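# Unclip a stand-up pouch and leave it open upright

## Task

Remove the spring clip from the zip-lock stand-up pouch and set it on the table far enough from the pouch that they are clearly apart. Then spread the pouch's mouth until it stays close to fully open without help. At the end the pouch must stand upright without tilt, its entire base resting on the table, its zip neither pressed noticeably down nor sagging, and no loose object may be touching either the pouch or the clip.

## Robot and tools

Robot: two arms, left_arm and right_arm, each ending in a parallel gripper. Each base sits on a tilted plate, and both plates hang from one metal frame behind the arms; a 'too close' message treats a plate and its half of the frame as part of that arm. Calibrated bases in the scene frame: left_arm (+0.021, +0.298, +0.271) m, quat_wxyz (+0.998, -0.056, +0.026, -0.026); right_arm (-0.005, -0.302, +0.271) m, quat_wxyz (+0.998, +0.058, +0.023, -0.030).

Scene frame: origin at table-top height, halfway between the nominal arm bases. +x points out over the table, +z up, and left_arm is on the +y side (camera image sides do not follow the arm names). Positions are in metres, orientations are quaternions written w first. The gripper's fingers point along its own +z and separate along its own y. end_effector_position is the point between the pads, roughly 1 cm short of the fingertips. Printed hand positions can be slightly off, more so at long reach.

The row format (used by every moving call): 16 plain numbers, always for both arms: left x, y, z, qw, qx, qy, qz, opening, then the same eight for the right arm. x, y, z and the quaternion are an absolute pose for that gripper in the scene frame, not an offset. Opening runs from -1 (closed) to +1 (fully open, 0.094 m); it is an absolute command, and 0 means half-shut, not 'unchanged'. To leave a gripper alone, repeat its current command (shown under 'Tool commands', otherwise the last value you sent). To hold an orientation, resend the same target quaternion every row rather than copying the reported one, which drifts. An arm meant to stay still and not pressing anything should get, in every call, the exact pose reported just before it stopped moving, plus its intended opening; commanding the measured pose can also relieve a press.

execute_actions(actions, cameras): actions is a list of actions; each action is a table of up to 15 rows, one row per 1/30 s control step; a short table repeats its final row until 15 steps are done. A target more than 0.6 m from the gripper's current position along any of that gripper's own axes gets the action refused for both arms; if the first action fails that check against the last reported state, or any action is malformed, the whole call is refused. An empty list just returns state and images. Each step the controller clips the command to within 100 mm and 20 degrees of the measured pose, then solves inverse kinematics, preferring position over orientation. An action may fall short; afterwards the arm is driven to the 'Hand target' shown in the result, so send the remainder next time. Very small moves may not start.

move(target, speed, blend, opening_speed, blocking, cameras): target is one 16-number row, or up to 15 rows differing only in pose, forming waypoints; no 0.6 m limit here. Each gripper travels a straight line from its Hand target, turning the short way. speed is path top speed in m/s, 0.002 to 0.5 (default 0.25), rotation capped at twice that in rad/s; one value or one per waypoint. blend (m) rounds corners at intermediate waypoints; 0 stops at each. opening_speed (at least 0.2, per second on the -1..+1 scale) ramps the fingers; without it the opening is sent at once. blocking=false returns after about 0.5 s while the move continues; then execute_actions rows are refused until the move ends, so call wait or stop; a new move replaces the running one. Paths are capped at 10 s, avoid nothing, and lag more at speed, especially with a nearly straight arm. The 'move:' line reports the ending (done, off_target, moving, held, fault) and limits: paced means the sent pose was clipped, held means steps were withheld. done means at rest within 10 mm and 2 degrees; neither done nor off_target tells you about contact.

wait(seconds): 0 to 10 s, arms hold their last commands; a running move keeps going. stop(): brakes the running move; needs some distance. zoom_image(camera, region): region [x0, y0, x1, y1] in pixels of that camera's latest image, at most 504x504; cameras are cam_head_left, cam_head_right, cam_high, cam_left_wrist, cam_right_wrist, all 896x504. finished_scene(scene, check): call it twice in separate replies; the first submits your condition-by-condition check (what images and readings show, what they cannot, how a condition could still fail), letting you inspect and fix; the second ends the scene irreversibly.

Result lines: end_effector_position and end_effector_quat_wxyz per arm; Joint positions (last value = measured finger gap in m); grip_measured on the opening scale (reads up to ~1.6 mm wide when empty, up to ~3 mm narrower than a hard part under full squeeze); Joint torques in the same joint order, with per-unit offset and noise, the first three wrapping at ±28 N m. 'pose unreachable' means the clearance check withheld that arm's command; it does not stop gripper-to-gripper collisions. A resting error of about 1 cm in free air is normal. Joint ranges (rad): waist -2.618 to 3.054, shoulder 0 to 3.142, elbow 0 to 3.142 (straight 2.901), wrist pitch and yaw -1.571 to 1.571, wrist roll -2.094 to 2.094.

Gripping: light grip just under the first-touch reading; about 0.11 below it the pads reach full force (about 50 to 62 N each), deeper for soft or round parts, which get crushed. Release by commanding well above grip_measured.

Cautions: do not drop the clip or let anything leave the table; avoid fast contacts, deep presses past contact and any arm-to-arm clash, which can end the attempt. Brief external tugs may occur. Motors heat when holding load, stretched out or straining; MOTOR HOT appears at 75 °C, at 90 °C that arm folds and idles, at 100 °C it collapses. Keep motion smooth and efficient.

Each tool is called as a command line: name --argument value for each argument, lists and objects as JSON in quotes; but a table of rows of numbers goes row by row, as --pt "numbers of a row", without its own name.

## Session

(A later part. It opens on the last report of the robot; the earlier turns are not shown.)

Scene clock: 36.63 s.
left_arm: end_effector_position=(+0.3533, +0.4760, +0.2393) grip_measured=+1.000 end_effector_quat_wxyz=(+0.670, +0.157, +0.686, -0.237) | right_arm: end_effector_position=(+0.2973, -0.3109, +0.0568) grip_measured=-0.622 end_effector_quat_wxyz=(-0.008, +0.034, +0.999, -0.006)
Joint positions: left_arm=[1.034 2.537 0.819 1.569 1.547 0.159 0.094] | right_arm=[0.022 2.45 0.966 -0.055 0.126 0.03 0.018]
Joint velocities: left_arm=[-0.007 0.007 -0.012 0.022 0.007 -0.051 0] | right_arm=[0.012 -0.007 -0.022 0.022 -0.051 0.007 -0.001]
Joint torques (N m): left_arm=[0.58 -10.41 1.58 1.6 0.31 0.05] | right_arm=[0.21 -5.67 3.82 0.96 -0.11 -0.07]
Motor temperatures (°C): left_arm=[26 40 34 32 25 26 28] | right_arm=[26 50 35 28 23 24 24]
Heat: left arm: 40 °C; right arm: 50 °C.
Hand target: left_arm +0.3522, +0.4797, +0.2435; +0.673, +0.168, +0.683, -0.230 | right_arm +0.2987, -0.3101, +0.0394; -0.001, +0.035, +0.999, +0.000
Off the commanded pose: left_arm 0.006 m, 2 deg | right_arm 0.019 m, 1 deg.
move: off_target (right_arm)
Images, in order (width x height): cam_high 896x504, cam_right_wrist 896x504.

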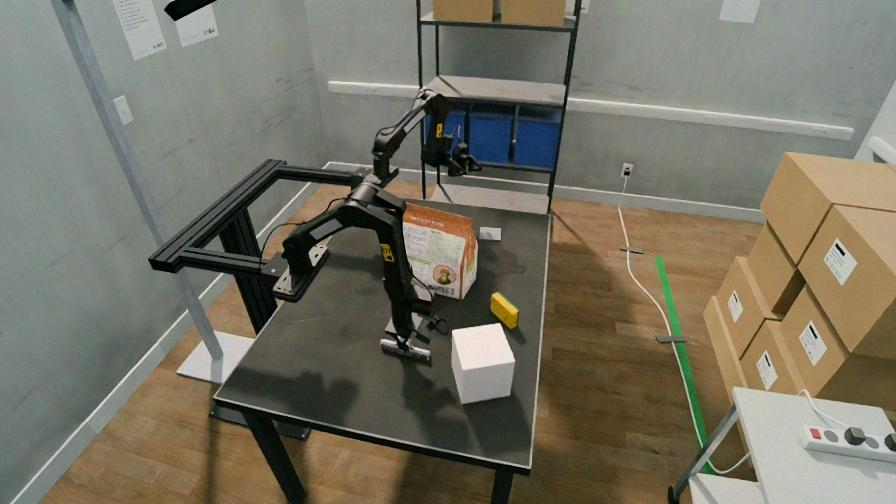

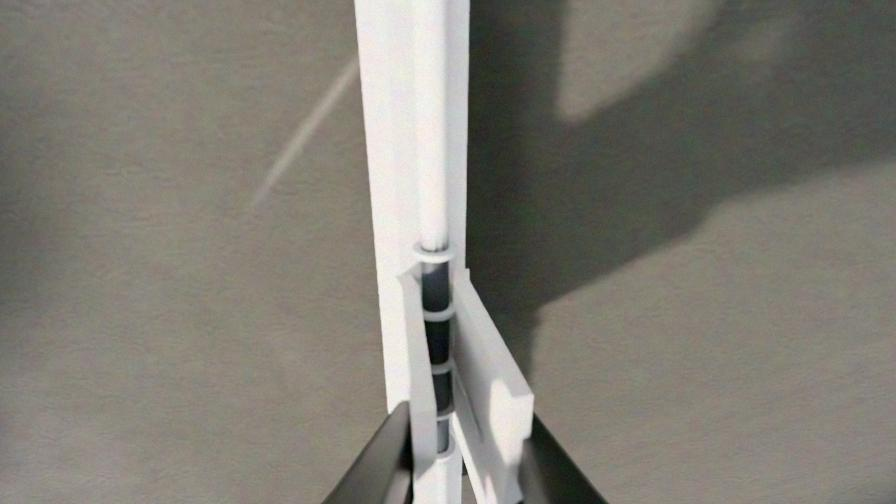

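move --target '[0.3521,0.4797,0.2436,0.673,0.168,0.683,-0.230,1,0.30,-0.31,0.051,0.0,0.035,0.999,0,-0.35]' --speed 0.03 --opening_speed 0.3 --cameras '["cam_high","cam_right_wrist"]'

zoom_image --camera "cam_high" --region '[350, 280, 470, 370]'

Scene clock: 39.43 s.
left_arm: end_effector_position=(+0.3533, +0.4760, +0.2393) grip_measured=+1.000 end_effector_quat_wxyz=(+0.670, +0.157, +0.686, -0.237) | right_arm: end_effector_position=(+0.3029, -0.3118, +0.0567) grip_measured=-0.347 end_effector_quat_wxyz=(+0.003, +0.037, +0.999, -0.005)
Joint positions: left_arm=[1.034 2.537 0.819 1.569 1.547 0.159 0.094] | right_arm=[0.02 2.45 0.966 -0.033 0.125 0.03 0.031]
Joint velocities: left_arm=[-0.027 -0.012 -0.007 -0.007 -0.066 0.022 0] | right_arm=[-0.007 -0.007 -0.022 -0.037 0.051 0.037 -0.001]
Joint torques (N m): left_arm=[0.55 -10.4 1.57 1.6 0.31 0.06] | right_arm=[0.72 -9.42 2.51 0.39 -0.12 -0.03]
Motor temperatures (°C): left_arm=[26 40 34 32 25 26 28] | right_arm=[26 49 35 28 23 24 24]
Heat: left arm: 40 °C; right arm: 49 °C.
Hand target: left_arm +0.3522, +0.4797, +0.2435; +0.673, +0.168, +0.683, -0.230 | right_arm +0.3000, -0.3099, +0.0511; +0.000, +0.035, +0.999, +0.000
Off the commanded pose: left_arm 0.006 m, 2 deg | right_arm 0.007 m, 1 deg.
move: done
Images, in order (width x height): cam_high 896x504, cam_right_wrist 896x504.

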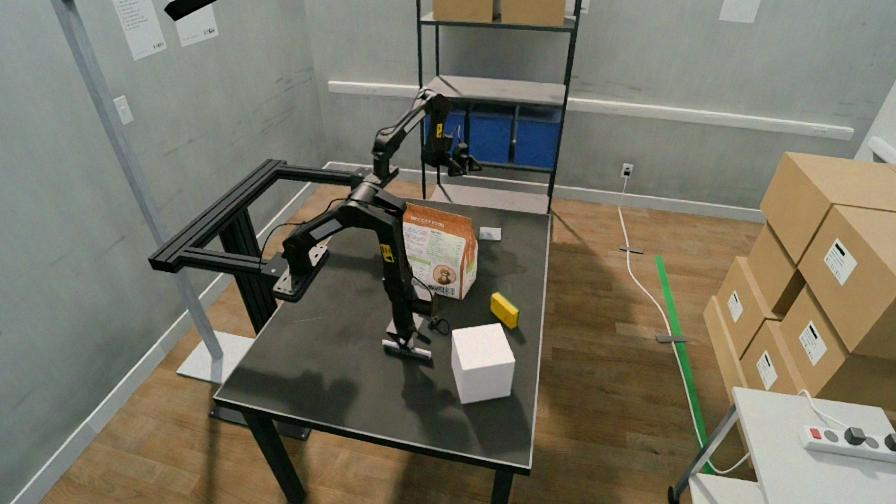

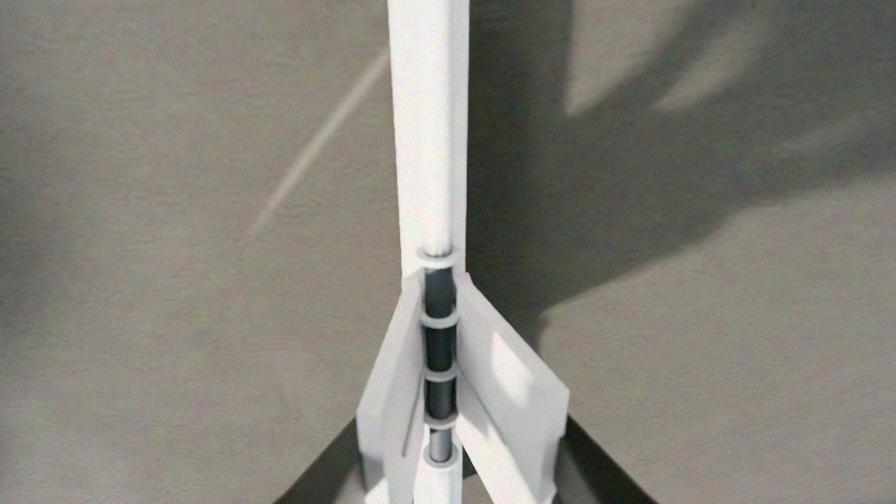

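Scaled by 4.200 from the camera's 896x504 image, which has a finer 1280x720 frame.

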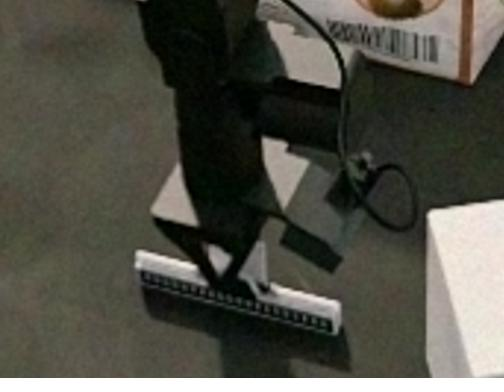

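move --target '[0.3521,0.4797,0.2436,0.673,0.168,0.683,-0.230,1,0.30,-0.31,0.044,0.0,0.035,0.999,0,-0.35]' --speed 0.03 --cameras '["cam_right_wrist"]'

move --target '[0.3521,0.4797,0.2436,0.673,0.168,0.683,-0.230,1,0.30,-0.31,0.050,0.0,0.035,0.999,0,-0.12]' --opening_speed 0.2 --cameras '["cam_high","cam_right_wrist"]'

zoom_image --camera "cam_high" --region '[350, 280, 470, 370]'

Scene clock: 40.53 s.
left_arm: end_effector_position=(+0.3533, +0.4760, +0.2393) grip_measured=+1.000 end_effector_quat_wxyz=(+0.670, +0.157, +0.686, -0.237) | right_arm: end_effector_position=(+0.3035, -0.3116, +0.0555) grip_measured=-0.347 end_effector_quat_wxyz=(+0.005, +0.036, +0.999, -0.005)
Joint positions: left_arm=[1.034 2.537 0.819 1.569 1.547 0.159 0.094] | right_arm=[0.02 2.455 0.966 -0.025 0.125 0.029 0.031]
Joint velocities: left_arm=[-0.007 -0.012 -0.007 0.022 -0.037 0.051 0] | right_arm=[-0.022 0.007 -0.002 -0.095 -0.037 0.022 -0.001]
Joint torques (N m): left_arm=[0.57 -10.43 1.59 1.61 0.32 0.05] | right_arm=[0.49 -7.62 3.25 0.5 -0.12 -0.04]
Motor temperatures (°C): left_arm=[26 40 34 32 25 26 28] | right_arm=[26 49 35 28 23 24 24]
Heat: left arm: 40 °C; right arm: 49 °C.
Hand target: left_arm +0.3522, +0.4797, +0.2435; +0.673, +0.168, +0.683, -0.230 | right_arm +0.2996, -0.3100, +0.0445; +0.000, +0.035, +0.999, +0.000
Off the commanded pose: left_arm 0.006 m, 2 deg | right_arm 0.012 m, 1 deg.
move: off_target (right_arm)
Images, in order (width x height): cam_right_wrist 896x504.

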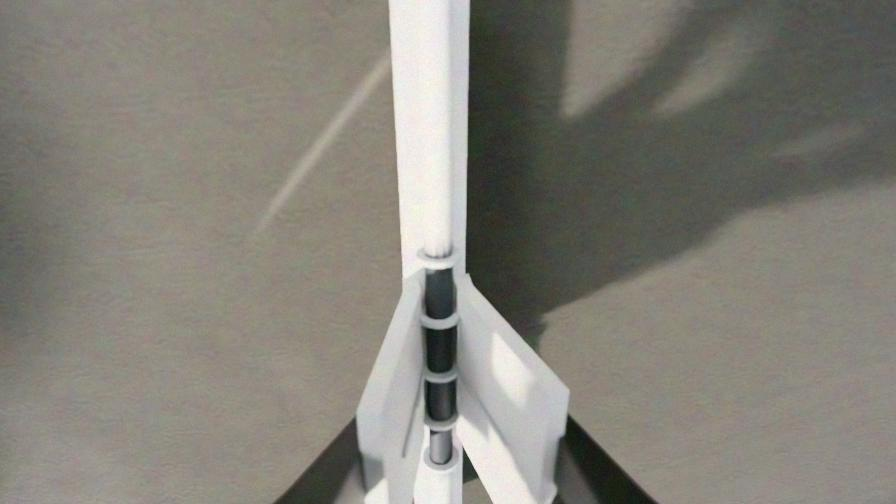

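Scene clock: 41.90 s.
left_arm: end_effector_position=(+0.3533, +0.4760, +0.2393) grip_measured=+1.000 end_effector_quat_wxyz=(+0.670, +0.157, +0.686, -0.237) | right_arm: end_effector_position=(+0.3036, -0.3116, +0.0553) grip_measured=-0.122 end_effector_quat_wxyz=(+0.005, +0.036, +0.999, -0.005)
Joint positions: left_arm=[1.034 2.537 0.819 1.569 1.547 0.159 0.094] | right_arm=[0.02 2.455 0.966 -0.023 0.125 0.028 0.041]
Joint velocities: left_arm=[0.007 -0.012 -0.012 -0.022 0.022 0.022 0] | right_arm=[-0.012 0.012 -0.012 -0.051 -0.037 0.037 0]
Joint torques (N m): left_arm=[0.53 -10.41 1.57 1.6 0.31 0.04] | right_arm=[0.65 -9.47 2.56 0.3 -0.1 -0.02]
Motor temperatures (°C): left_arm=[26 40 34 32 25 26 28] | right_arm=[26 49 35 28 23 24 24]
Heat: left arm: 40 °C; right arm: 49 °C.
Hand target: left_arm +0.3522, +0.4797, +0.2435; +0.673, +0.168, +0.683, -0.230 | right_arm +0.2998, -0.3101, +0.0501; +0.000, +0.035, +0.999, +0.000
Off the commanded pose: left_arm 0.006 m, 2 deg | right_arm 0.007 m, 1 deg.
move: done
Images, in order (width x height): cam_high 896x504, cam_right_wrist 896x504.

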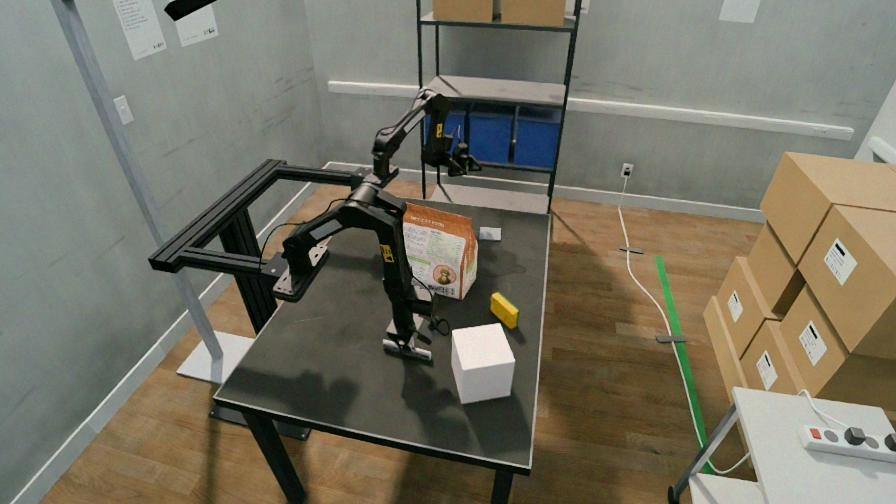

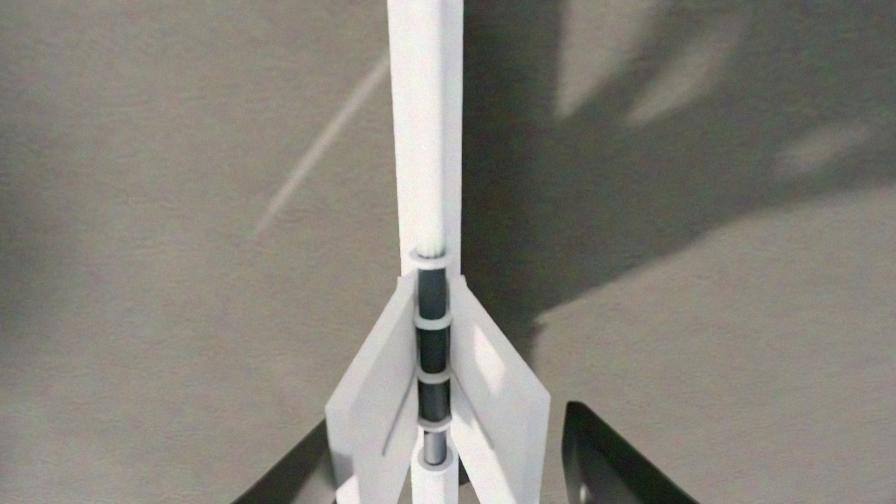

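Scaled by 4.200 from the camera's 896x504 image, which has a finer 1280x720 frame.

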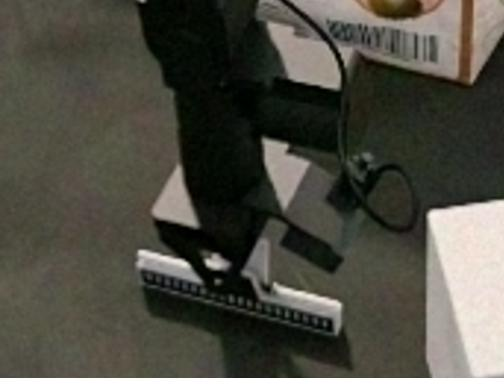

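move --target '[0.3521,0.4797,0.2436,0.673,0.168,0.683,-0.230,1,0.30,-0.31,0.030,0.0,0.035,0.999,0,0.9]' --opening_speed 0.25 --speed 0.03 --cameras '["cam_high","cam_right_wrist"]'

zoom_image --camera "cam_high" --region '[350, 280, 470, 370]'

Scene clock: 46.53 s.
left_arm: end_effector_position=(+0.3533, +0.4760, +0.2393) grip_measured=+1.000 end_effector_quat_wxyz=(+0.670, +0.158, +0.686, -0.237) | right_arm: end_effector_position=(+0.3000, -0.3109, +0.0360) grip_measured=+0.898 end_effector_quat_wxyz=(+0.001, +0.035, +0.999, -0.005)
Joint positions: left_arm=[1.034 2.537 0.819 1.569 1.547 0.159 0.094] | right_arm=[0.014 2.529 0.99 0.019 0.124 0.021 0.089]
Joint velocities: left_arm=[0.027 0.007 -0.007 -0.037 -0.037 -0.037 0] | right_arm=[-0.007 -0.022 -0.022 0.007 -0.007 0.037 -0.001]
Joint torques (N m): left_arm=[0.55 -10.41 1.59 1.6 0.32 0.04] | right_arm=[0.55 -9.24 3.04 0.35 -0.11 -0.02]
Motor temperatures (°C): left_arm=[26 40 34 32 25 26 28] | right_arm=[26 48 35 28 23 24 24]
Heat: left arm: 40 °C; right arm: 48 °C.
Hand target: left_arm +0.3521, +0.4796, +0.2435; +0.673, +0.168, +0.683, -0.230 | right_arm +0.2998, -0.3100, +0.0300; +0.000, +0.035, +0.999, +0.000
Off the commanded pose: left_arm 0.006 m, 2 deg | right_arm 0.006 m, 1 deg.
move: done
Images, in order (width x height): cam_high 896x504, cam_right_wrist 896x504.

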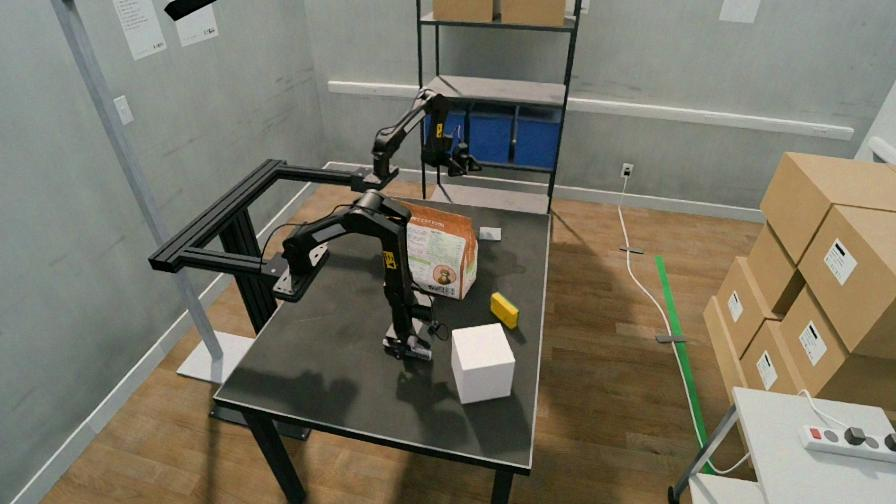

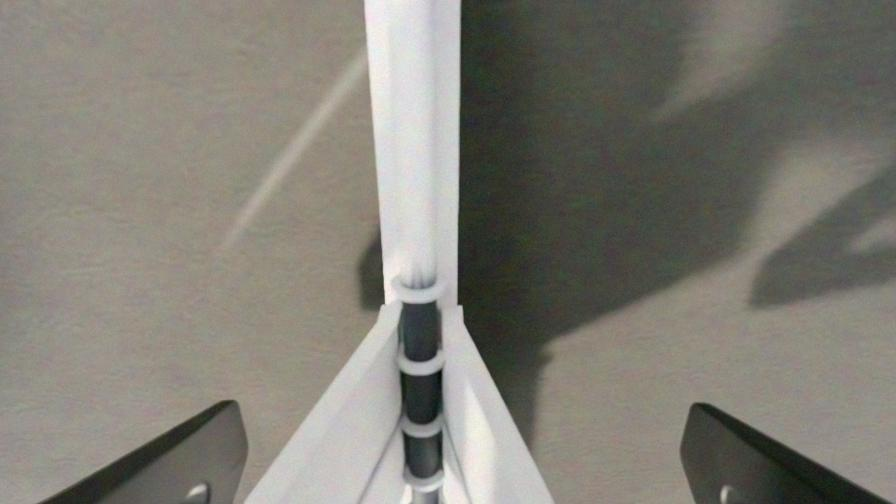

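Scaled by 4.200 from the camera's 896x504 image, which has a finer 1280x720 frame.

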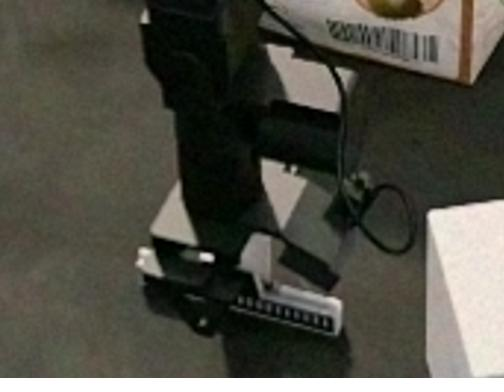

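move --pt "0.3521 0.4797 0.2436 0.673 0.168 0.683 -0.230 1 0.30 -0.303 0.045 0.0 0.035 0.999 0 1" --pt "0.3521 0.4797 0.2436 0.673 0.168 0.683 -0.230 1 0.30 -0.30 0.20 0.0 0.035 0.999 0 1" --speed '[0.03,0.1]'

zoom_image --camera "cam_high" --region '[350, 280, 470, 370]'

Scene clock: 49.70 s.
left_arm: end_effector_position=(+0.3533, +0.4760, +0.2393) grip_measured=+1.000 end_effector_quat_wxyz=(+0.670, +0.158, +0.686, -0.237) | right_arm: end_effector_position=(+0.2901, -0.3029, +0.1908) grip_measured=+0.998 end_effector_quat_wxyz=(-0.017, +0.035, +0.999, -0.004)
Joint positions: left_arm=[1.034 2.537 0.819 1.569 1.547 0.159 0.094] | right_arm=[0.099 1.967 0.92 -0.519 0.124 0.11 0.094]
Joint velocities: left_arm=[0.012 0.002 -0.007 0.022 0.022 -0.007 0] | right_arm=[0.002 0.012 -0.007 0.081 -0.037 0.022 0]
Joint torques (N m): left_arm=[0.54 -10.41 1.57 1.6 0.31 0.05] | right_arm=[1.43 -11.88 5.91 0.01 -0.07 0.07]
Motor temperatures (°C): left_arm=[26 40 34 32 25 26 28] | right_arm=[26 49 35 28 23 24 24]
Heat: left arm: 40 °C; right arm: 49 °C.
Hand target: left_arm +0.3522, +0.4797, +0.2435; +0.673, +0.168, +0.683, -0.230 | right_arm +0.2996, -0.3001, +0.2014; +0.000, +0.035, +0.999, +0.000
Off the commanded pose: left_arm 0.006 m, 2 deg | right_arm 0.014 m, 2 deg.
move: off_target (right_arm)

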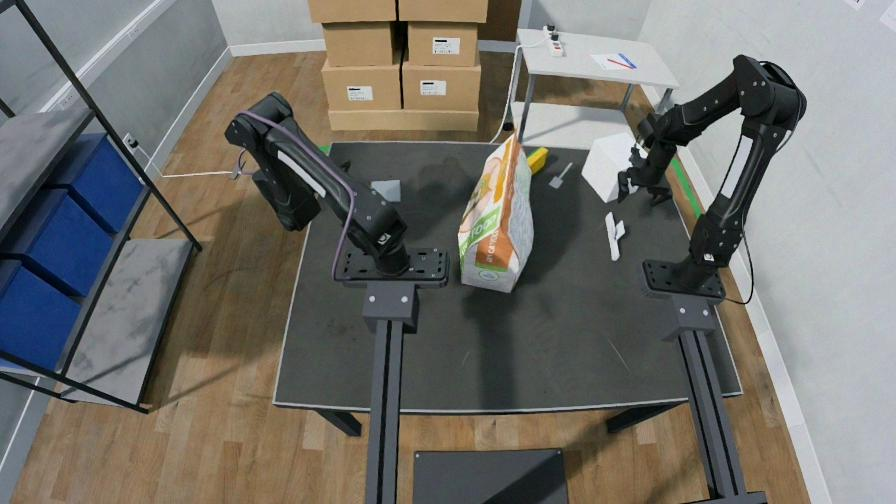

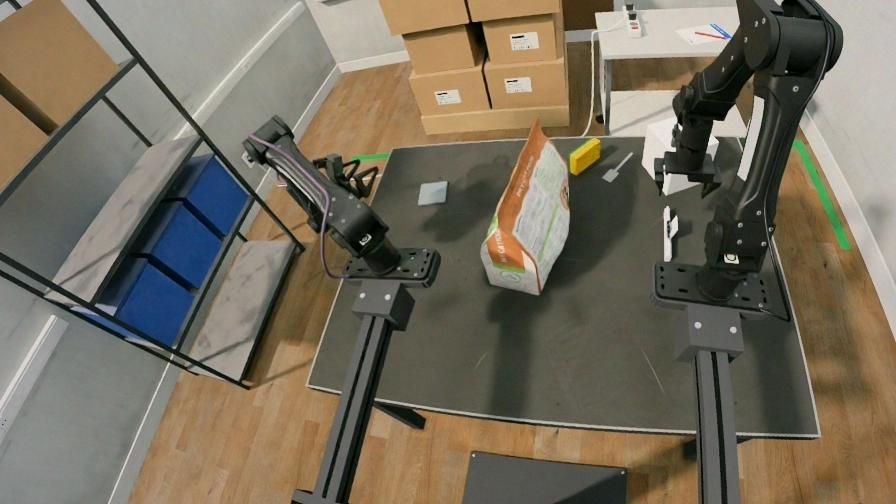

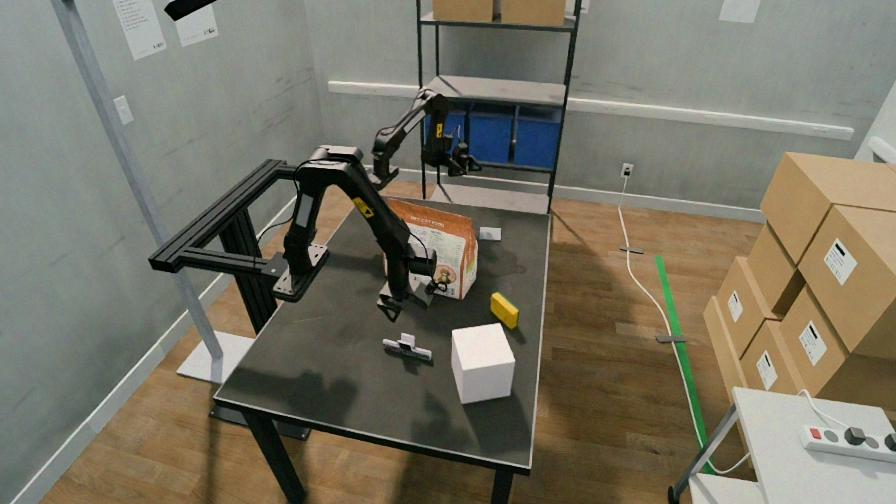

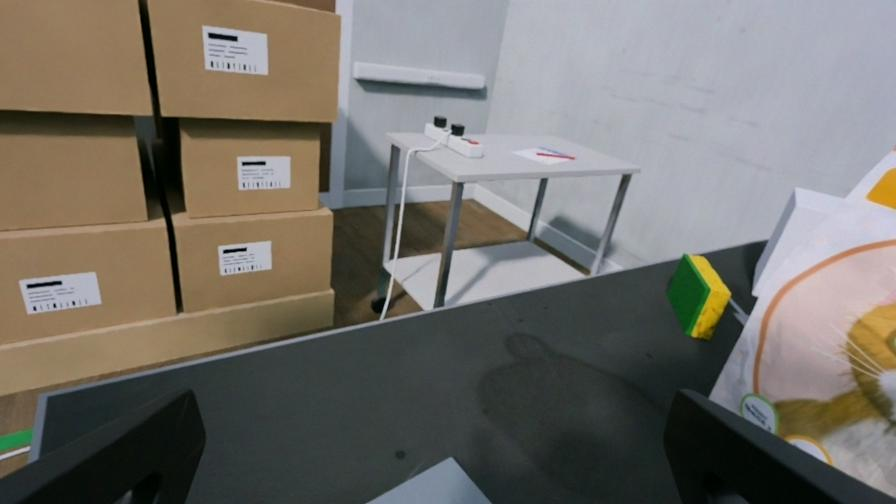

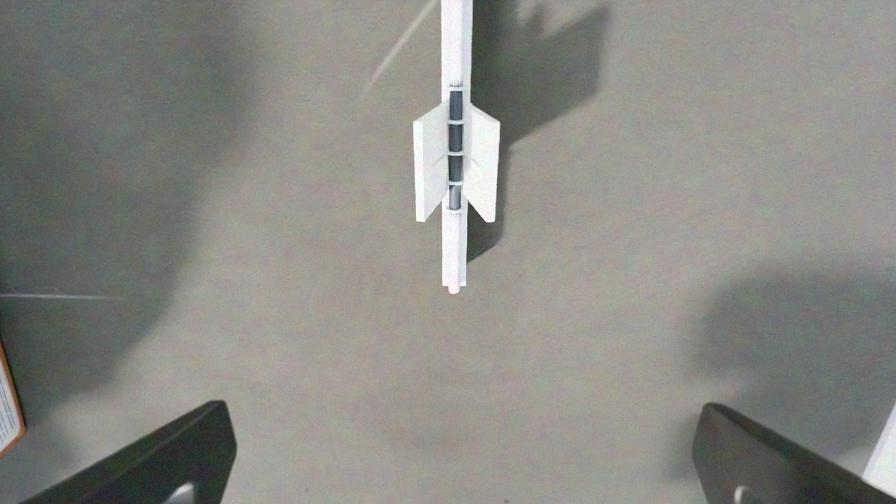

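Scaled by 4.200 from the camera's 896x504 image, which has a finer 1280x720 frame.

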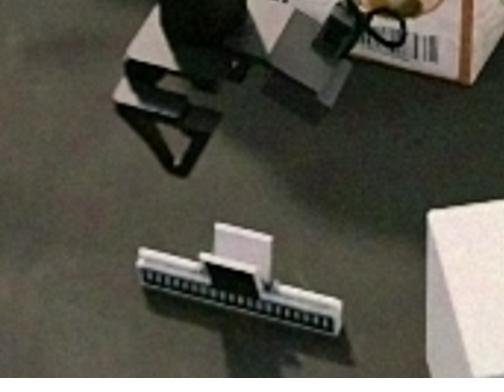

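zoom_image --camera "cam_head_left" --region '[550, 140, 690, 280]'

move --target '[0.3521,0.4797,0.2436,0.673,0.168,0.683,-0.230,1,0.27,-0.05,0.475,0.22,0.06,0.973,0,0.0]' --speed 0.15

zoom_image --camera "cam_high" --region '[350, 270, 530, 420]'

Scaled by 3.600 from the camera's 896x504 image, which has a finer 1280x720 frame.

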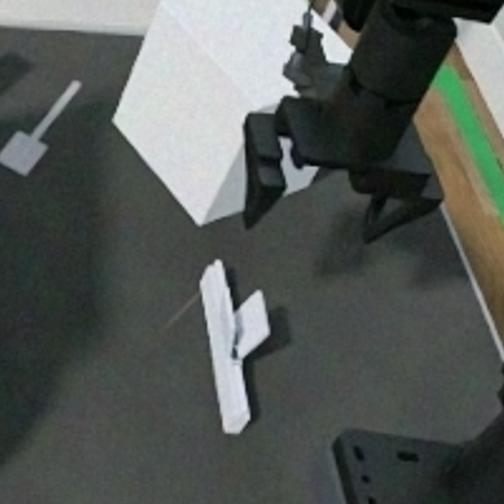

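Scene clock: 54.33 s.
left_arm: end_effector_position=(+0.3533, +0.4760, +0.2393) grip_measured=+1.000 end_effector_quat_wxyz=(+0.670, +0.158, +0.686, -0.237) | right_arm: end_effector_position=(+0.2601, -0.0502, +0.4735) grip_measured=+0.002 end_effector_quat_wxyz=(+0.214, +0.059, +0.975, +0.007)
Joint positions: left_arm=[1.034 2.537 0.819 1.569 1.547 0.159 0.094] | right_arm=[1.092 1.81 1.706 -1.314 0.468 1.09 0.047]
Joint velocities: left_arm=[0.007 0.002 -0.022 -0.037 -0.007 0.007 0] | right_arm=[-0.017 0.002 -0.012 -0.022 0.037 -0.051 0.002]
Joint torques (N m): left_arm=[0.59 -10.44 1.57 1.61 0.31 0.05] | right_arm=[0.88 -7.76 8.95 0.56 0.41 0.07]
Motor temperatures (°C): left_arm=[26 40 34 32 25 26 28] | right_arm=[26 48 35 28 23 24 24]
Heat: left arm: 40 °C; right arm: 48 °C.
Hand target: left_arm +0.3522, +0.4797, +0.2435; +0.673, +0.168, +0.683, -0.230 | right_arm +0.2639, -0.0499, +0.4763; +0.222, +0.060, +0.973, +0.000
Off the commanded pose: left_arm 0.006 m, 2 deg | right_arm 0.010 m, 1 deg.
move: done

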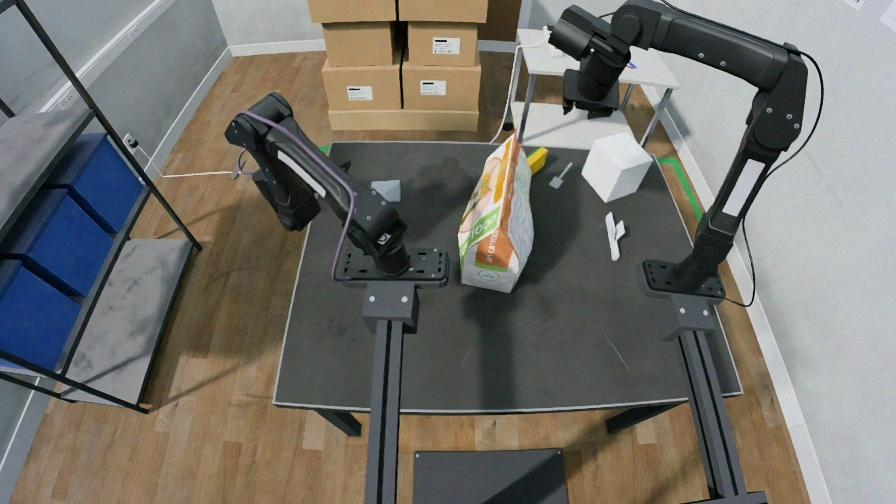

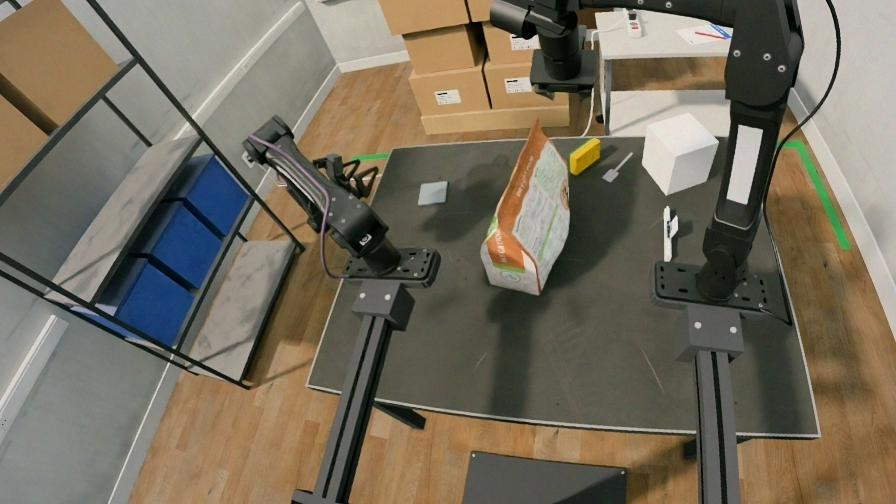

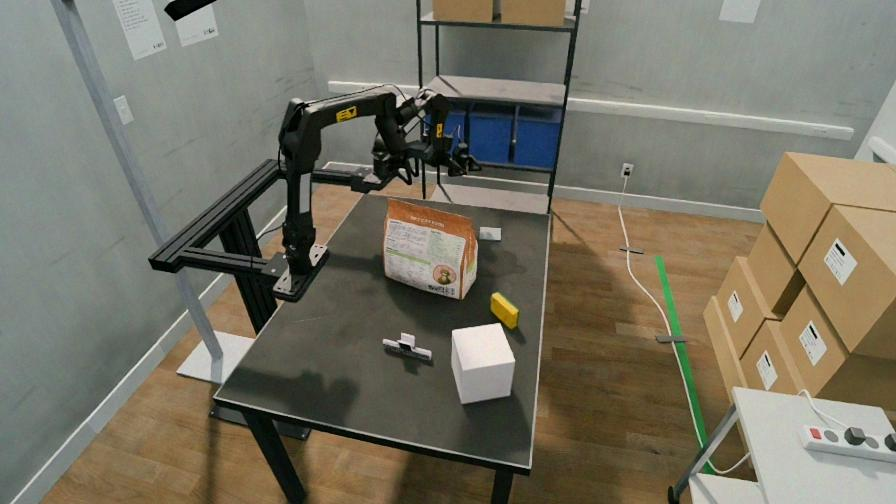

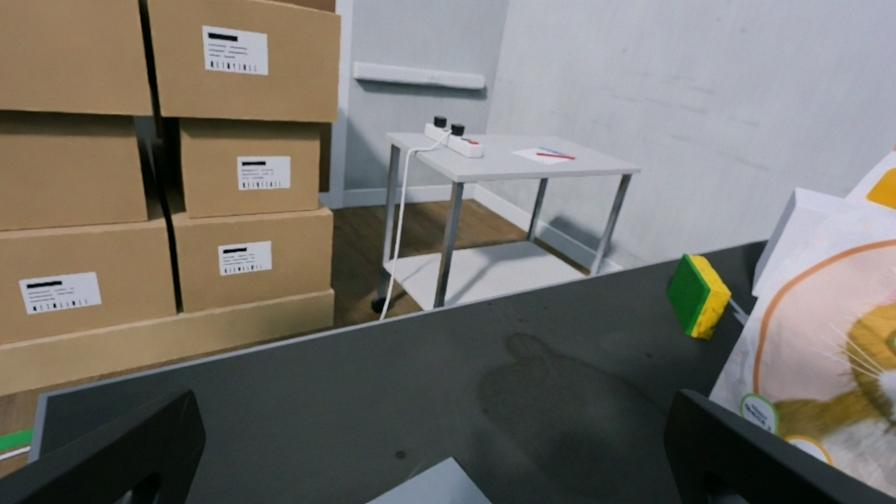

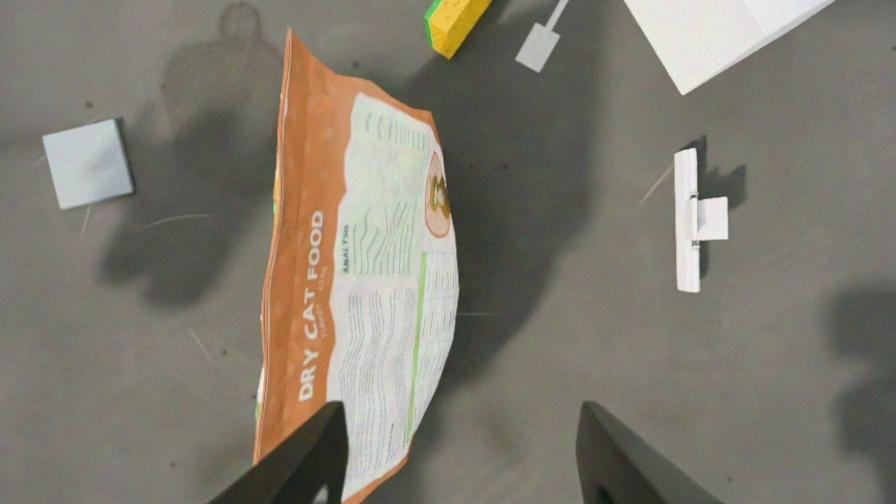

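Scaled by 2.800 from the camera's 896x504 image, which has a finer 1280x720 frame.

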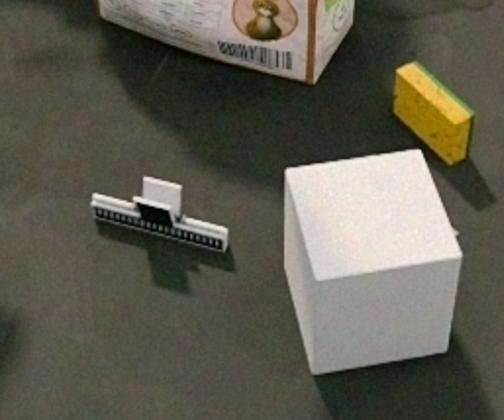

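move --target '[0.3521,0.4797,0.2436,0.673,0.168,0.683,-0.230,1,0.265,0.042,0.475,0.22,0.07,0.972,0,-0.36]' --speed 0.15 --cameras '["cam_right_wrist"]'

zoom_image --camera "cam_right_wrist" --region '[340, 0, 560, 500]'

Scene clock: 56.03 s.
left_arm: end_effector_position=(+0.3533, +0.4760, +0.2393) grip_measured=+1.000 end_effector_quat_wxyz=(+0.670, +0.158, +0.686, -0.237) | right_arm: end_effector_position=(+0.2608, +0.0410, +0.4756) grip_measured=-0.358 end_effector_quat_wxyz=(+0.212, +0.070, +0.975, +0.010)
Joint positions: left_arm=[1.034 2.537 0.819 1.569 1.547 0.159 0.094] | right_arm=[1.199 2.197 2.234 -1.511 0.478 1.234 0.03]
Joint velocities: left_arm=[-0.012 0.012 -0.012 -0.022 -0.037 -0.007 0] | right_arm=[-0.002 0.002 0.007 0.007 0.037 -0.037 0]
Joint torques (N m): left_arm=[0.54 -10.41 1.57 1.6 0.3 0.04] | right_arm=[1.11 -10.7 8.54 0.45 0.43 0.06]
Motor temperatures (°C): left_arm=[26 40 34 32 25 26 28] | right_arm=[25 48 35 28 23 24 24]
Heat: left arm: 40 °C; right arm: 48 °C.
Hand target: left_arm +0.3522, +0.4797, +0.2435; +0.673, +0.168, +0.683, -0.230 | right_arm +0.2632, +0.0417, +0.4744; +0.221, +0.070, +0.973, +0.001
Off the commanded pose: left_arm 0.006 m, 2 deg | right_arm 0.004 m, 1 deg.
move: done
Images, in order (width x height): cam_right_wrist 896x504.

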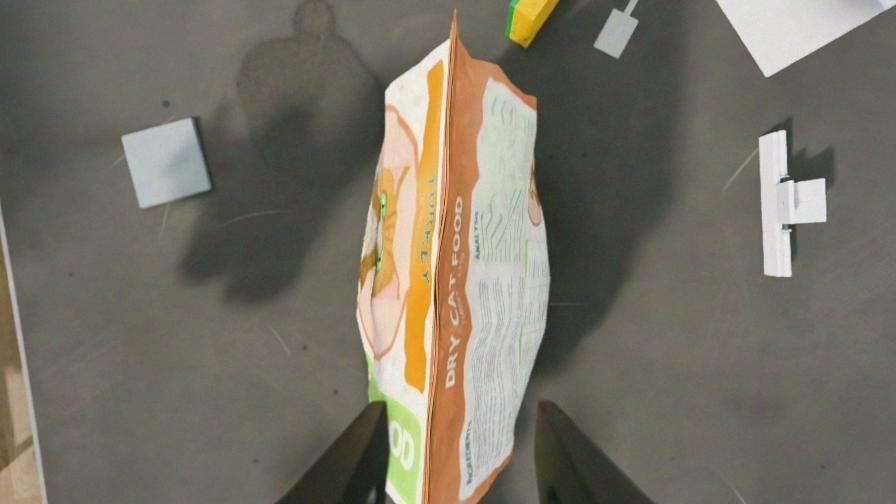

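Scaled by 1.008 from the camera's 896x504 image, which has a finer 1280x720 frame.

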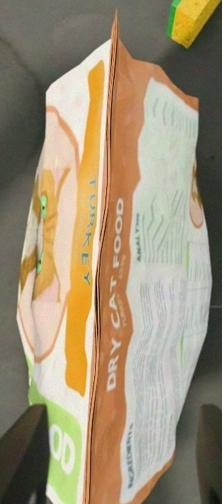

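zoom_image --camera "cam_right_wrist" --region '[390, 180, 490, 400]'

Scaled by 2.291 from the camera's 896x504 image, which has a finer 1280x720 frame.

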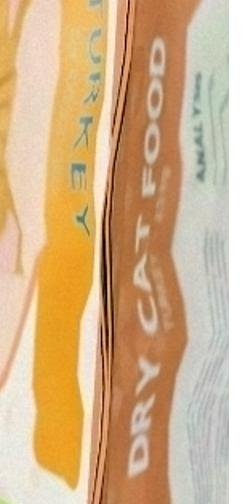

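move --target '[0.3521,0.4797,0.2436,0.673,0.168,0.683,-0.230,1,0.266,0.032,0.385,0.04,0.087,0.995,0,-0.36]' --speed 0.1 --cameras '["cam_right_wrist","cam_high"]'

zoom_image --camera "cam_right_wrist" --region '[350, 200, 570, 500]'

Scene clock: 60.17 s.
left_arm: end_effector_position=(+0.3533, +0.4760, +0.2393) grip_measured=+1.000 end_effector_quat_wxyz=(+0.670, +0.158, +0.686, -0.237) | right_arm: end_effector_position=(+0.2669, +0.0312, +0.3956) grip_measured=-0.358 end_effector_quat_wxyz=(+0.047, +0.090, +0.995, +0.008)
Joint positions: left_arm=[1.034 2.537 0.819 1.569 1.547 0.159 0.094] | right_arm=[1.042 2.262 2.1 -1.424 0.175 1.158 0.03]
Joint velocities: left_arm=[0.012 -0.007 -0.012 -0.066 0.037 0.022 0] | right_arm=[0.002 -0.007 0.022 -0.007 -0.007 -0.081 -0.001]
Joint torques (N m): left_arm=[0.57 -10.43 1.54 1.6 0.31 0.06] | right_arm=[0.87 -11.54 5.82 0.44 -0.03 -0.02]
Motor temperatures (°C): left_arm=[26 40 34 32 25 26 28] | right_arm=[25 48 35 28 23 24 24]
Heat: left arm: 40 °C; right arm: 48 °C.
Hand target: left_arm +0.3522, +0.4797, +0.2435; +0.673, +0.168, +0.683, -0.230 | right_arm +0.2663, +0.0322, +0.3849; +0.040, +0.087, +0.995, +0.000
Off the commanded pose: left_arm 0.006 m, 2 deg | right_arm 0.011 m, 1 deg.
move: off_target (right_arm)
Images, in order (width x height): cam_high 896x504, cam_right_wrist 896x504.

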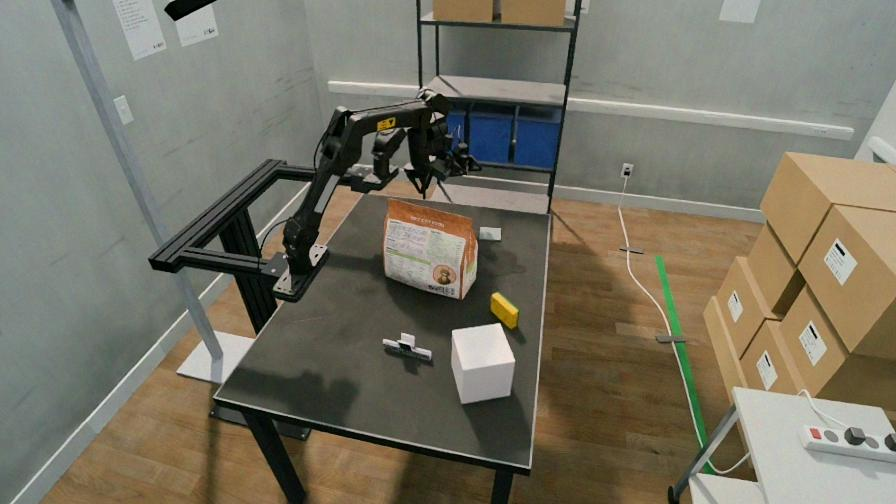

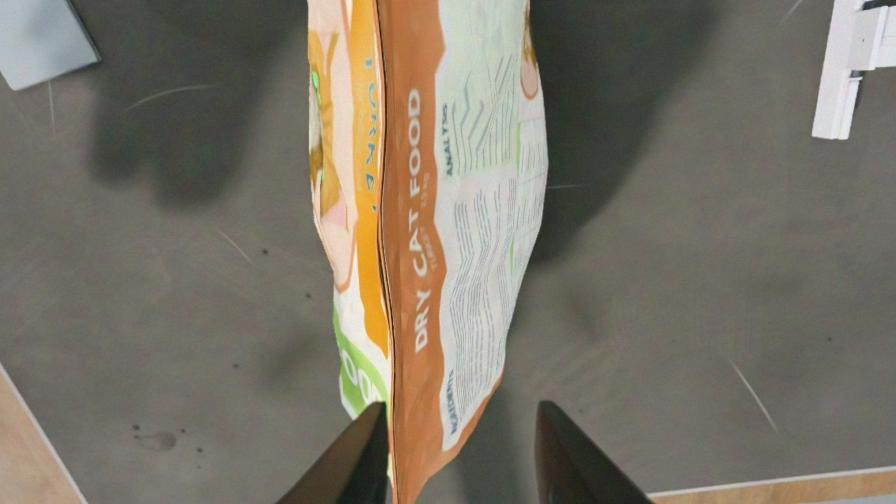

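Scaled by 1.680 from the camera's 896x504 image, which has a finer 1280x720 frame.

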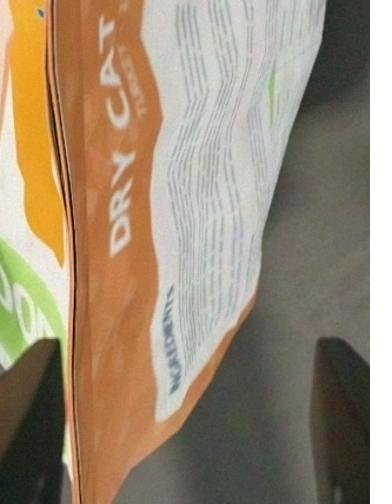

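move --target '[0.3521,0.4797,0.2436,0.673,0.168,0.683,-0.230,1,0.277,0.030,0.355,0.01,0.09,0.995,0,-0.36]' --speed 0.05 --cameras '["cam_right_wrist","cam_high"]'

zoom_image --camera "cam_right_wrist" --region '[350, 200, 570, 500]'

zoom_image --camera "cam_high" --region '[370, 130, 490, 240]'

Scene clock: 61.83 s.
left_arm: end_effector_position=(+0.3533, +0.4760, +0.2393) grip_measured=+1.000 end_effector_quat_wxyz=(+0.670, +0.158, +0.686, -0.237) | right_arm: end_effector_position=(+0.2781, +0.0295, +0.3663) grip_measured=-0.358 end_effector_quat_wxyz=(+0.018, +0.093, +0.996, +0.007)
Joint positions: left_arm=[1.034 2.537 0.819 1.569 1.547 0.159 0.094] | right_arm=[0.993 2.307 2.069 -1.37 0.127 1.119 0.03]
Joint velocities: left_arm=[-0.012 -0.007 -0.012 -0.007 -0.066 0.022 0] | right_arm=[0.007 0.012 0.007 0.037 -0.007 0.022 0]
Joint torques (N m): left_arm=[0.55 -10.4 1.57 1.6 0.3 0.05] | right_arm=[0.92 -11.92 5.83 0.38 -0.05 -0.03]
Motor temperatures (°C): left_arm=[26 40 34 32 25 26 28] | right_arm=[25 48 35 28 23 24 24]
Heat: left arm: 40 °C; right arm: 48 °C.
Hand target: left_arm +0.3522, +0.4797, +0.2435; +0.673, +0.168, +0.683, -0.230 | right_arm +0.2771, +0.0301, +0.3551; +0.010, +0.090, +0.996, +0.000
Off the commanded pose: left_arm 0.006 m, 2 deg | right_arm 0.011 m, 1 deg.
move: off_target (right_arm)
Images, in order (width x height): cam_high 896x504, cam_right_wrist 896x504.

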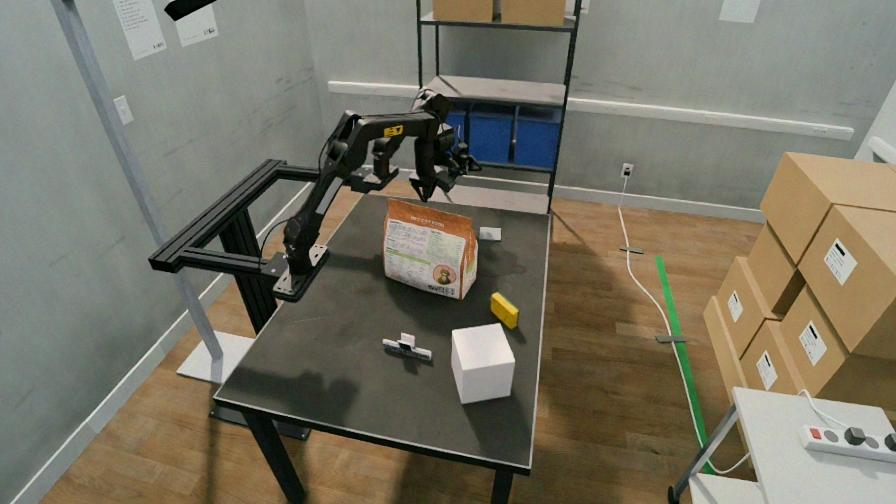

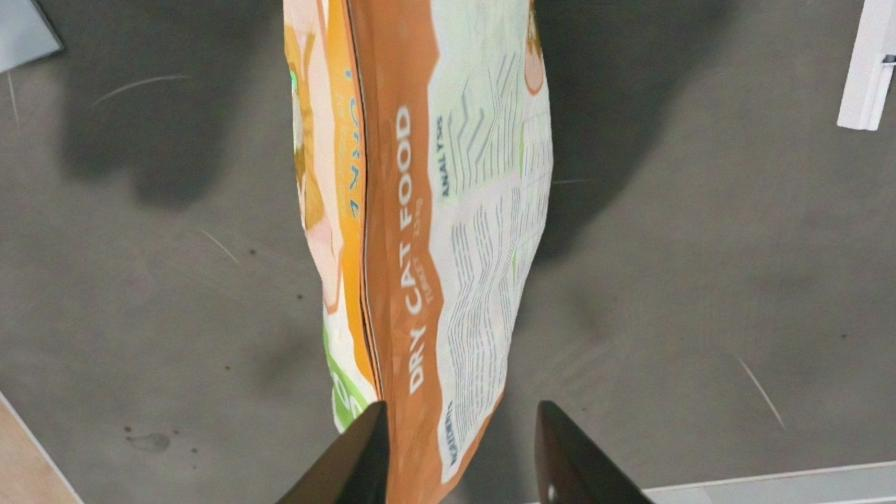

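Scaled by 1.680 from the camera's 896x504 image, which has a finer 1280x720 frame.

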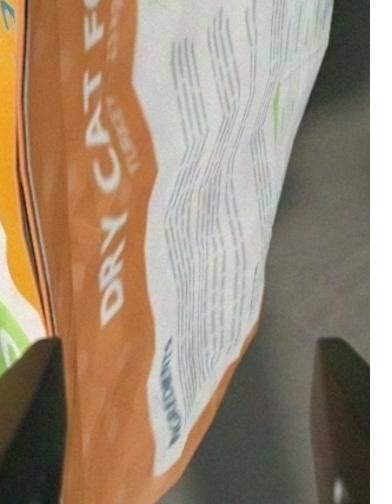

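Scaled by 4.200 from the camera's 896x504 image, which has a finer 1280x720 frame.

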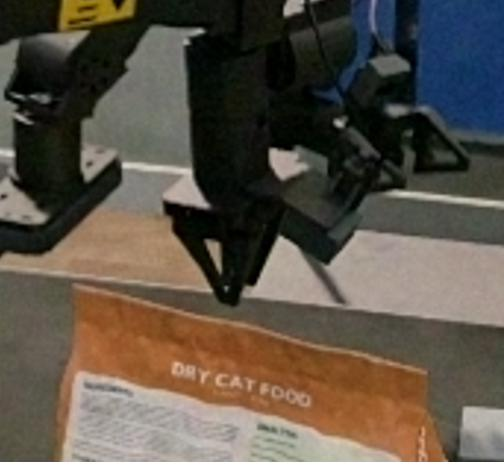

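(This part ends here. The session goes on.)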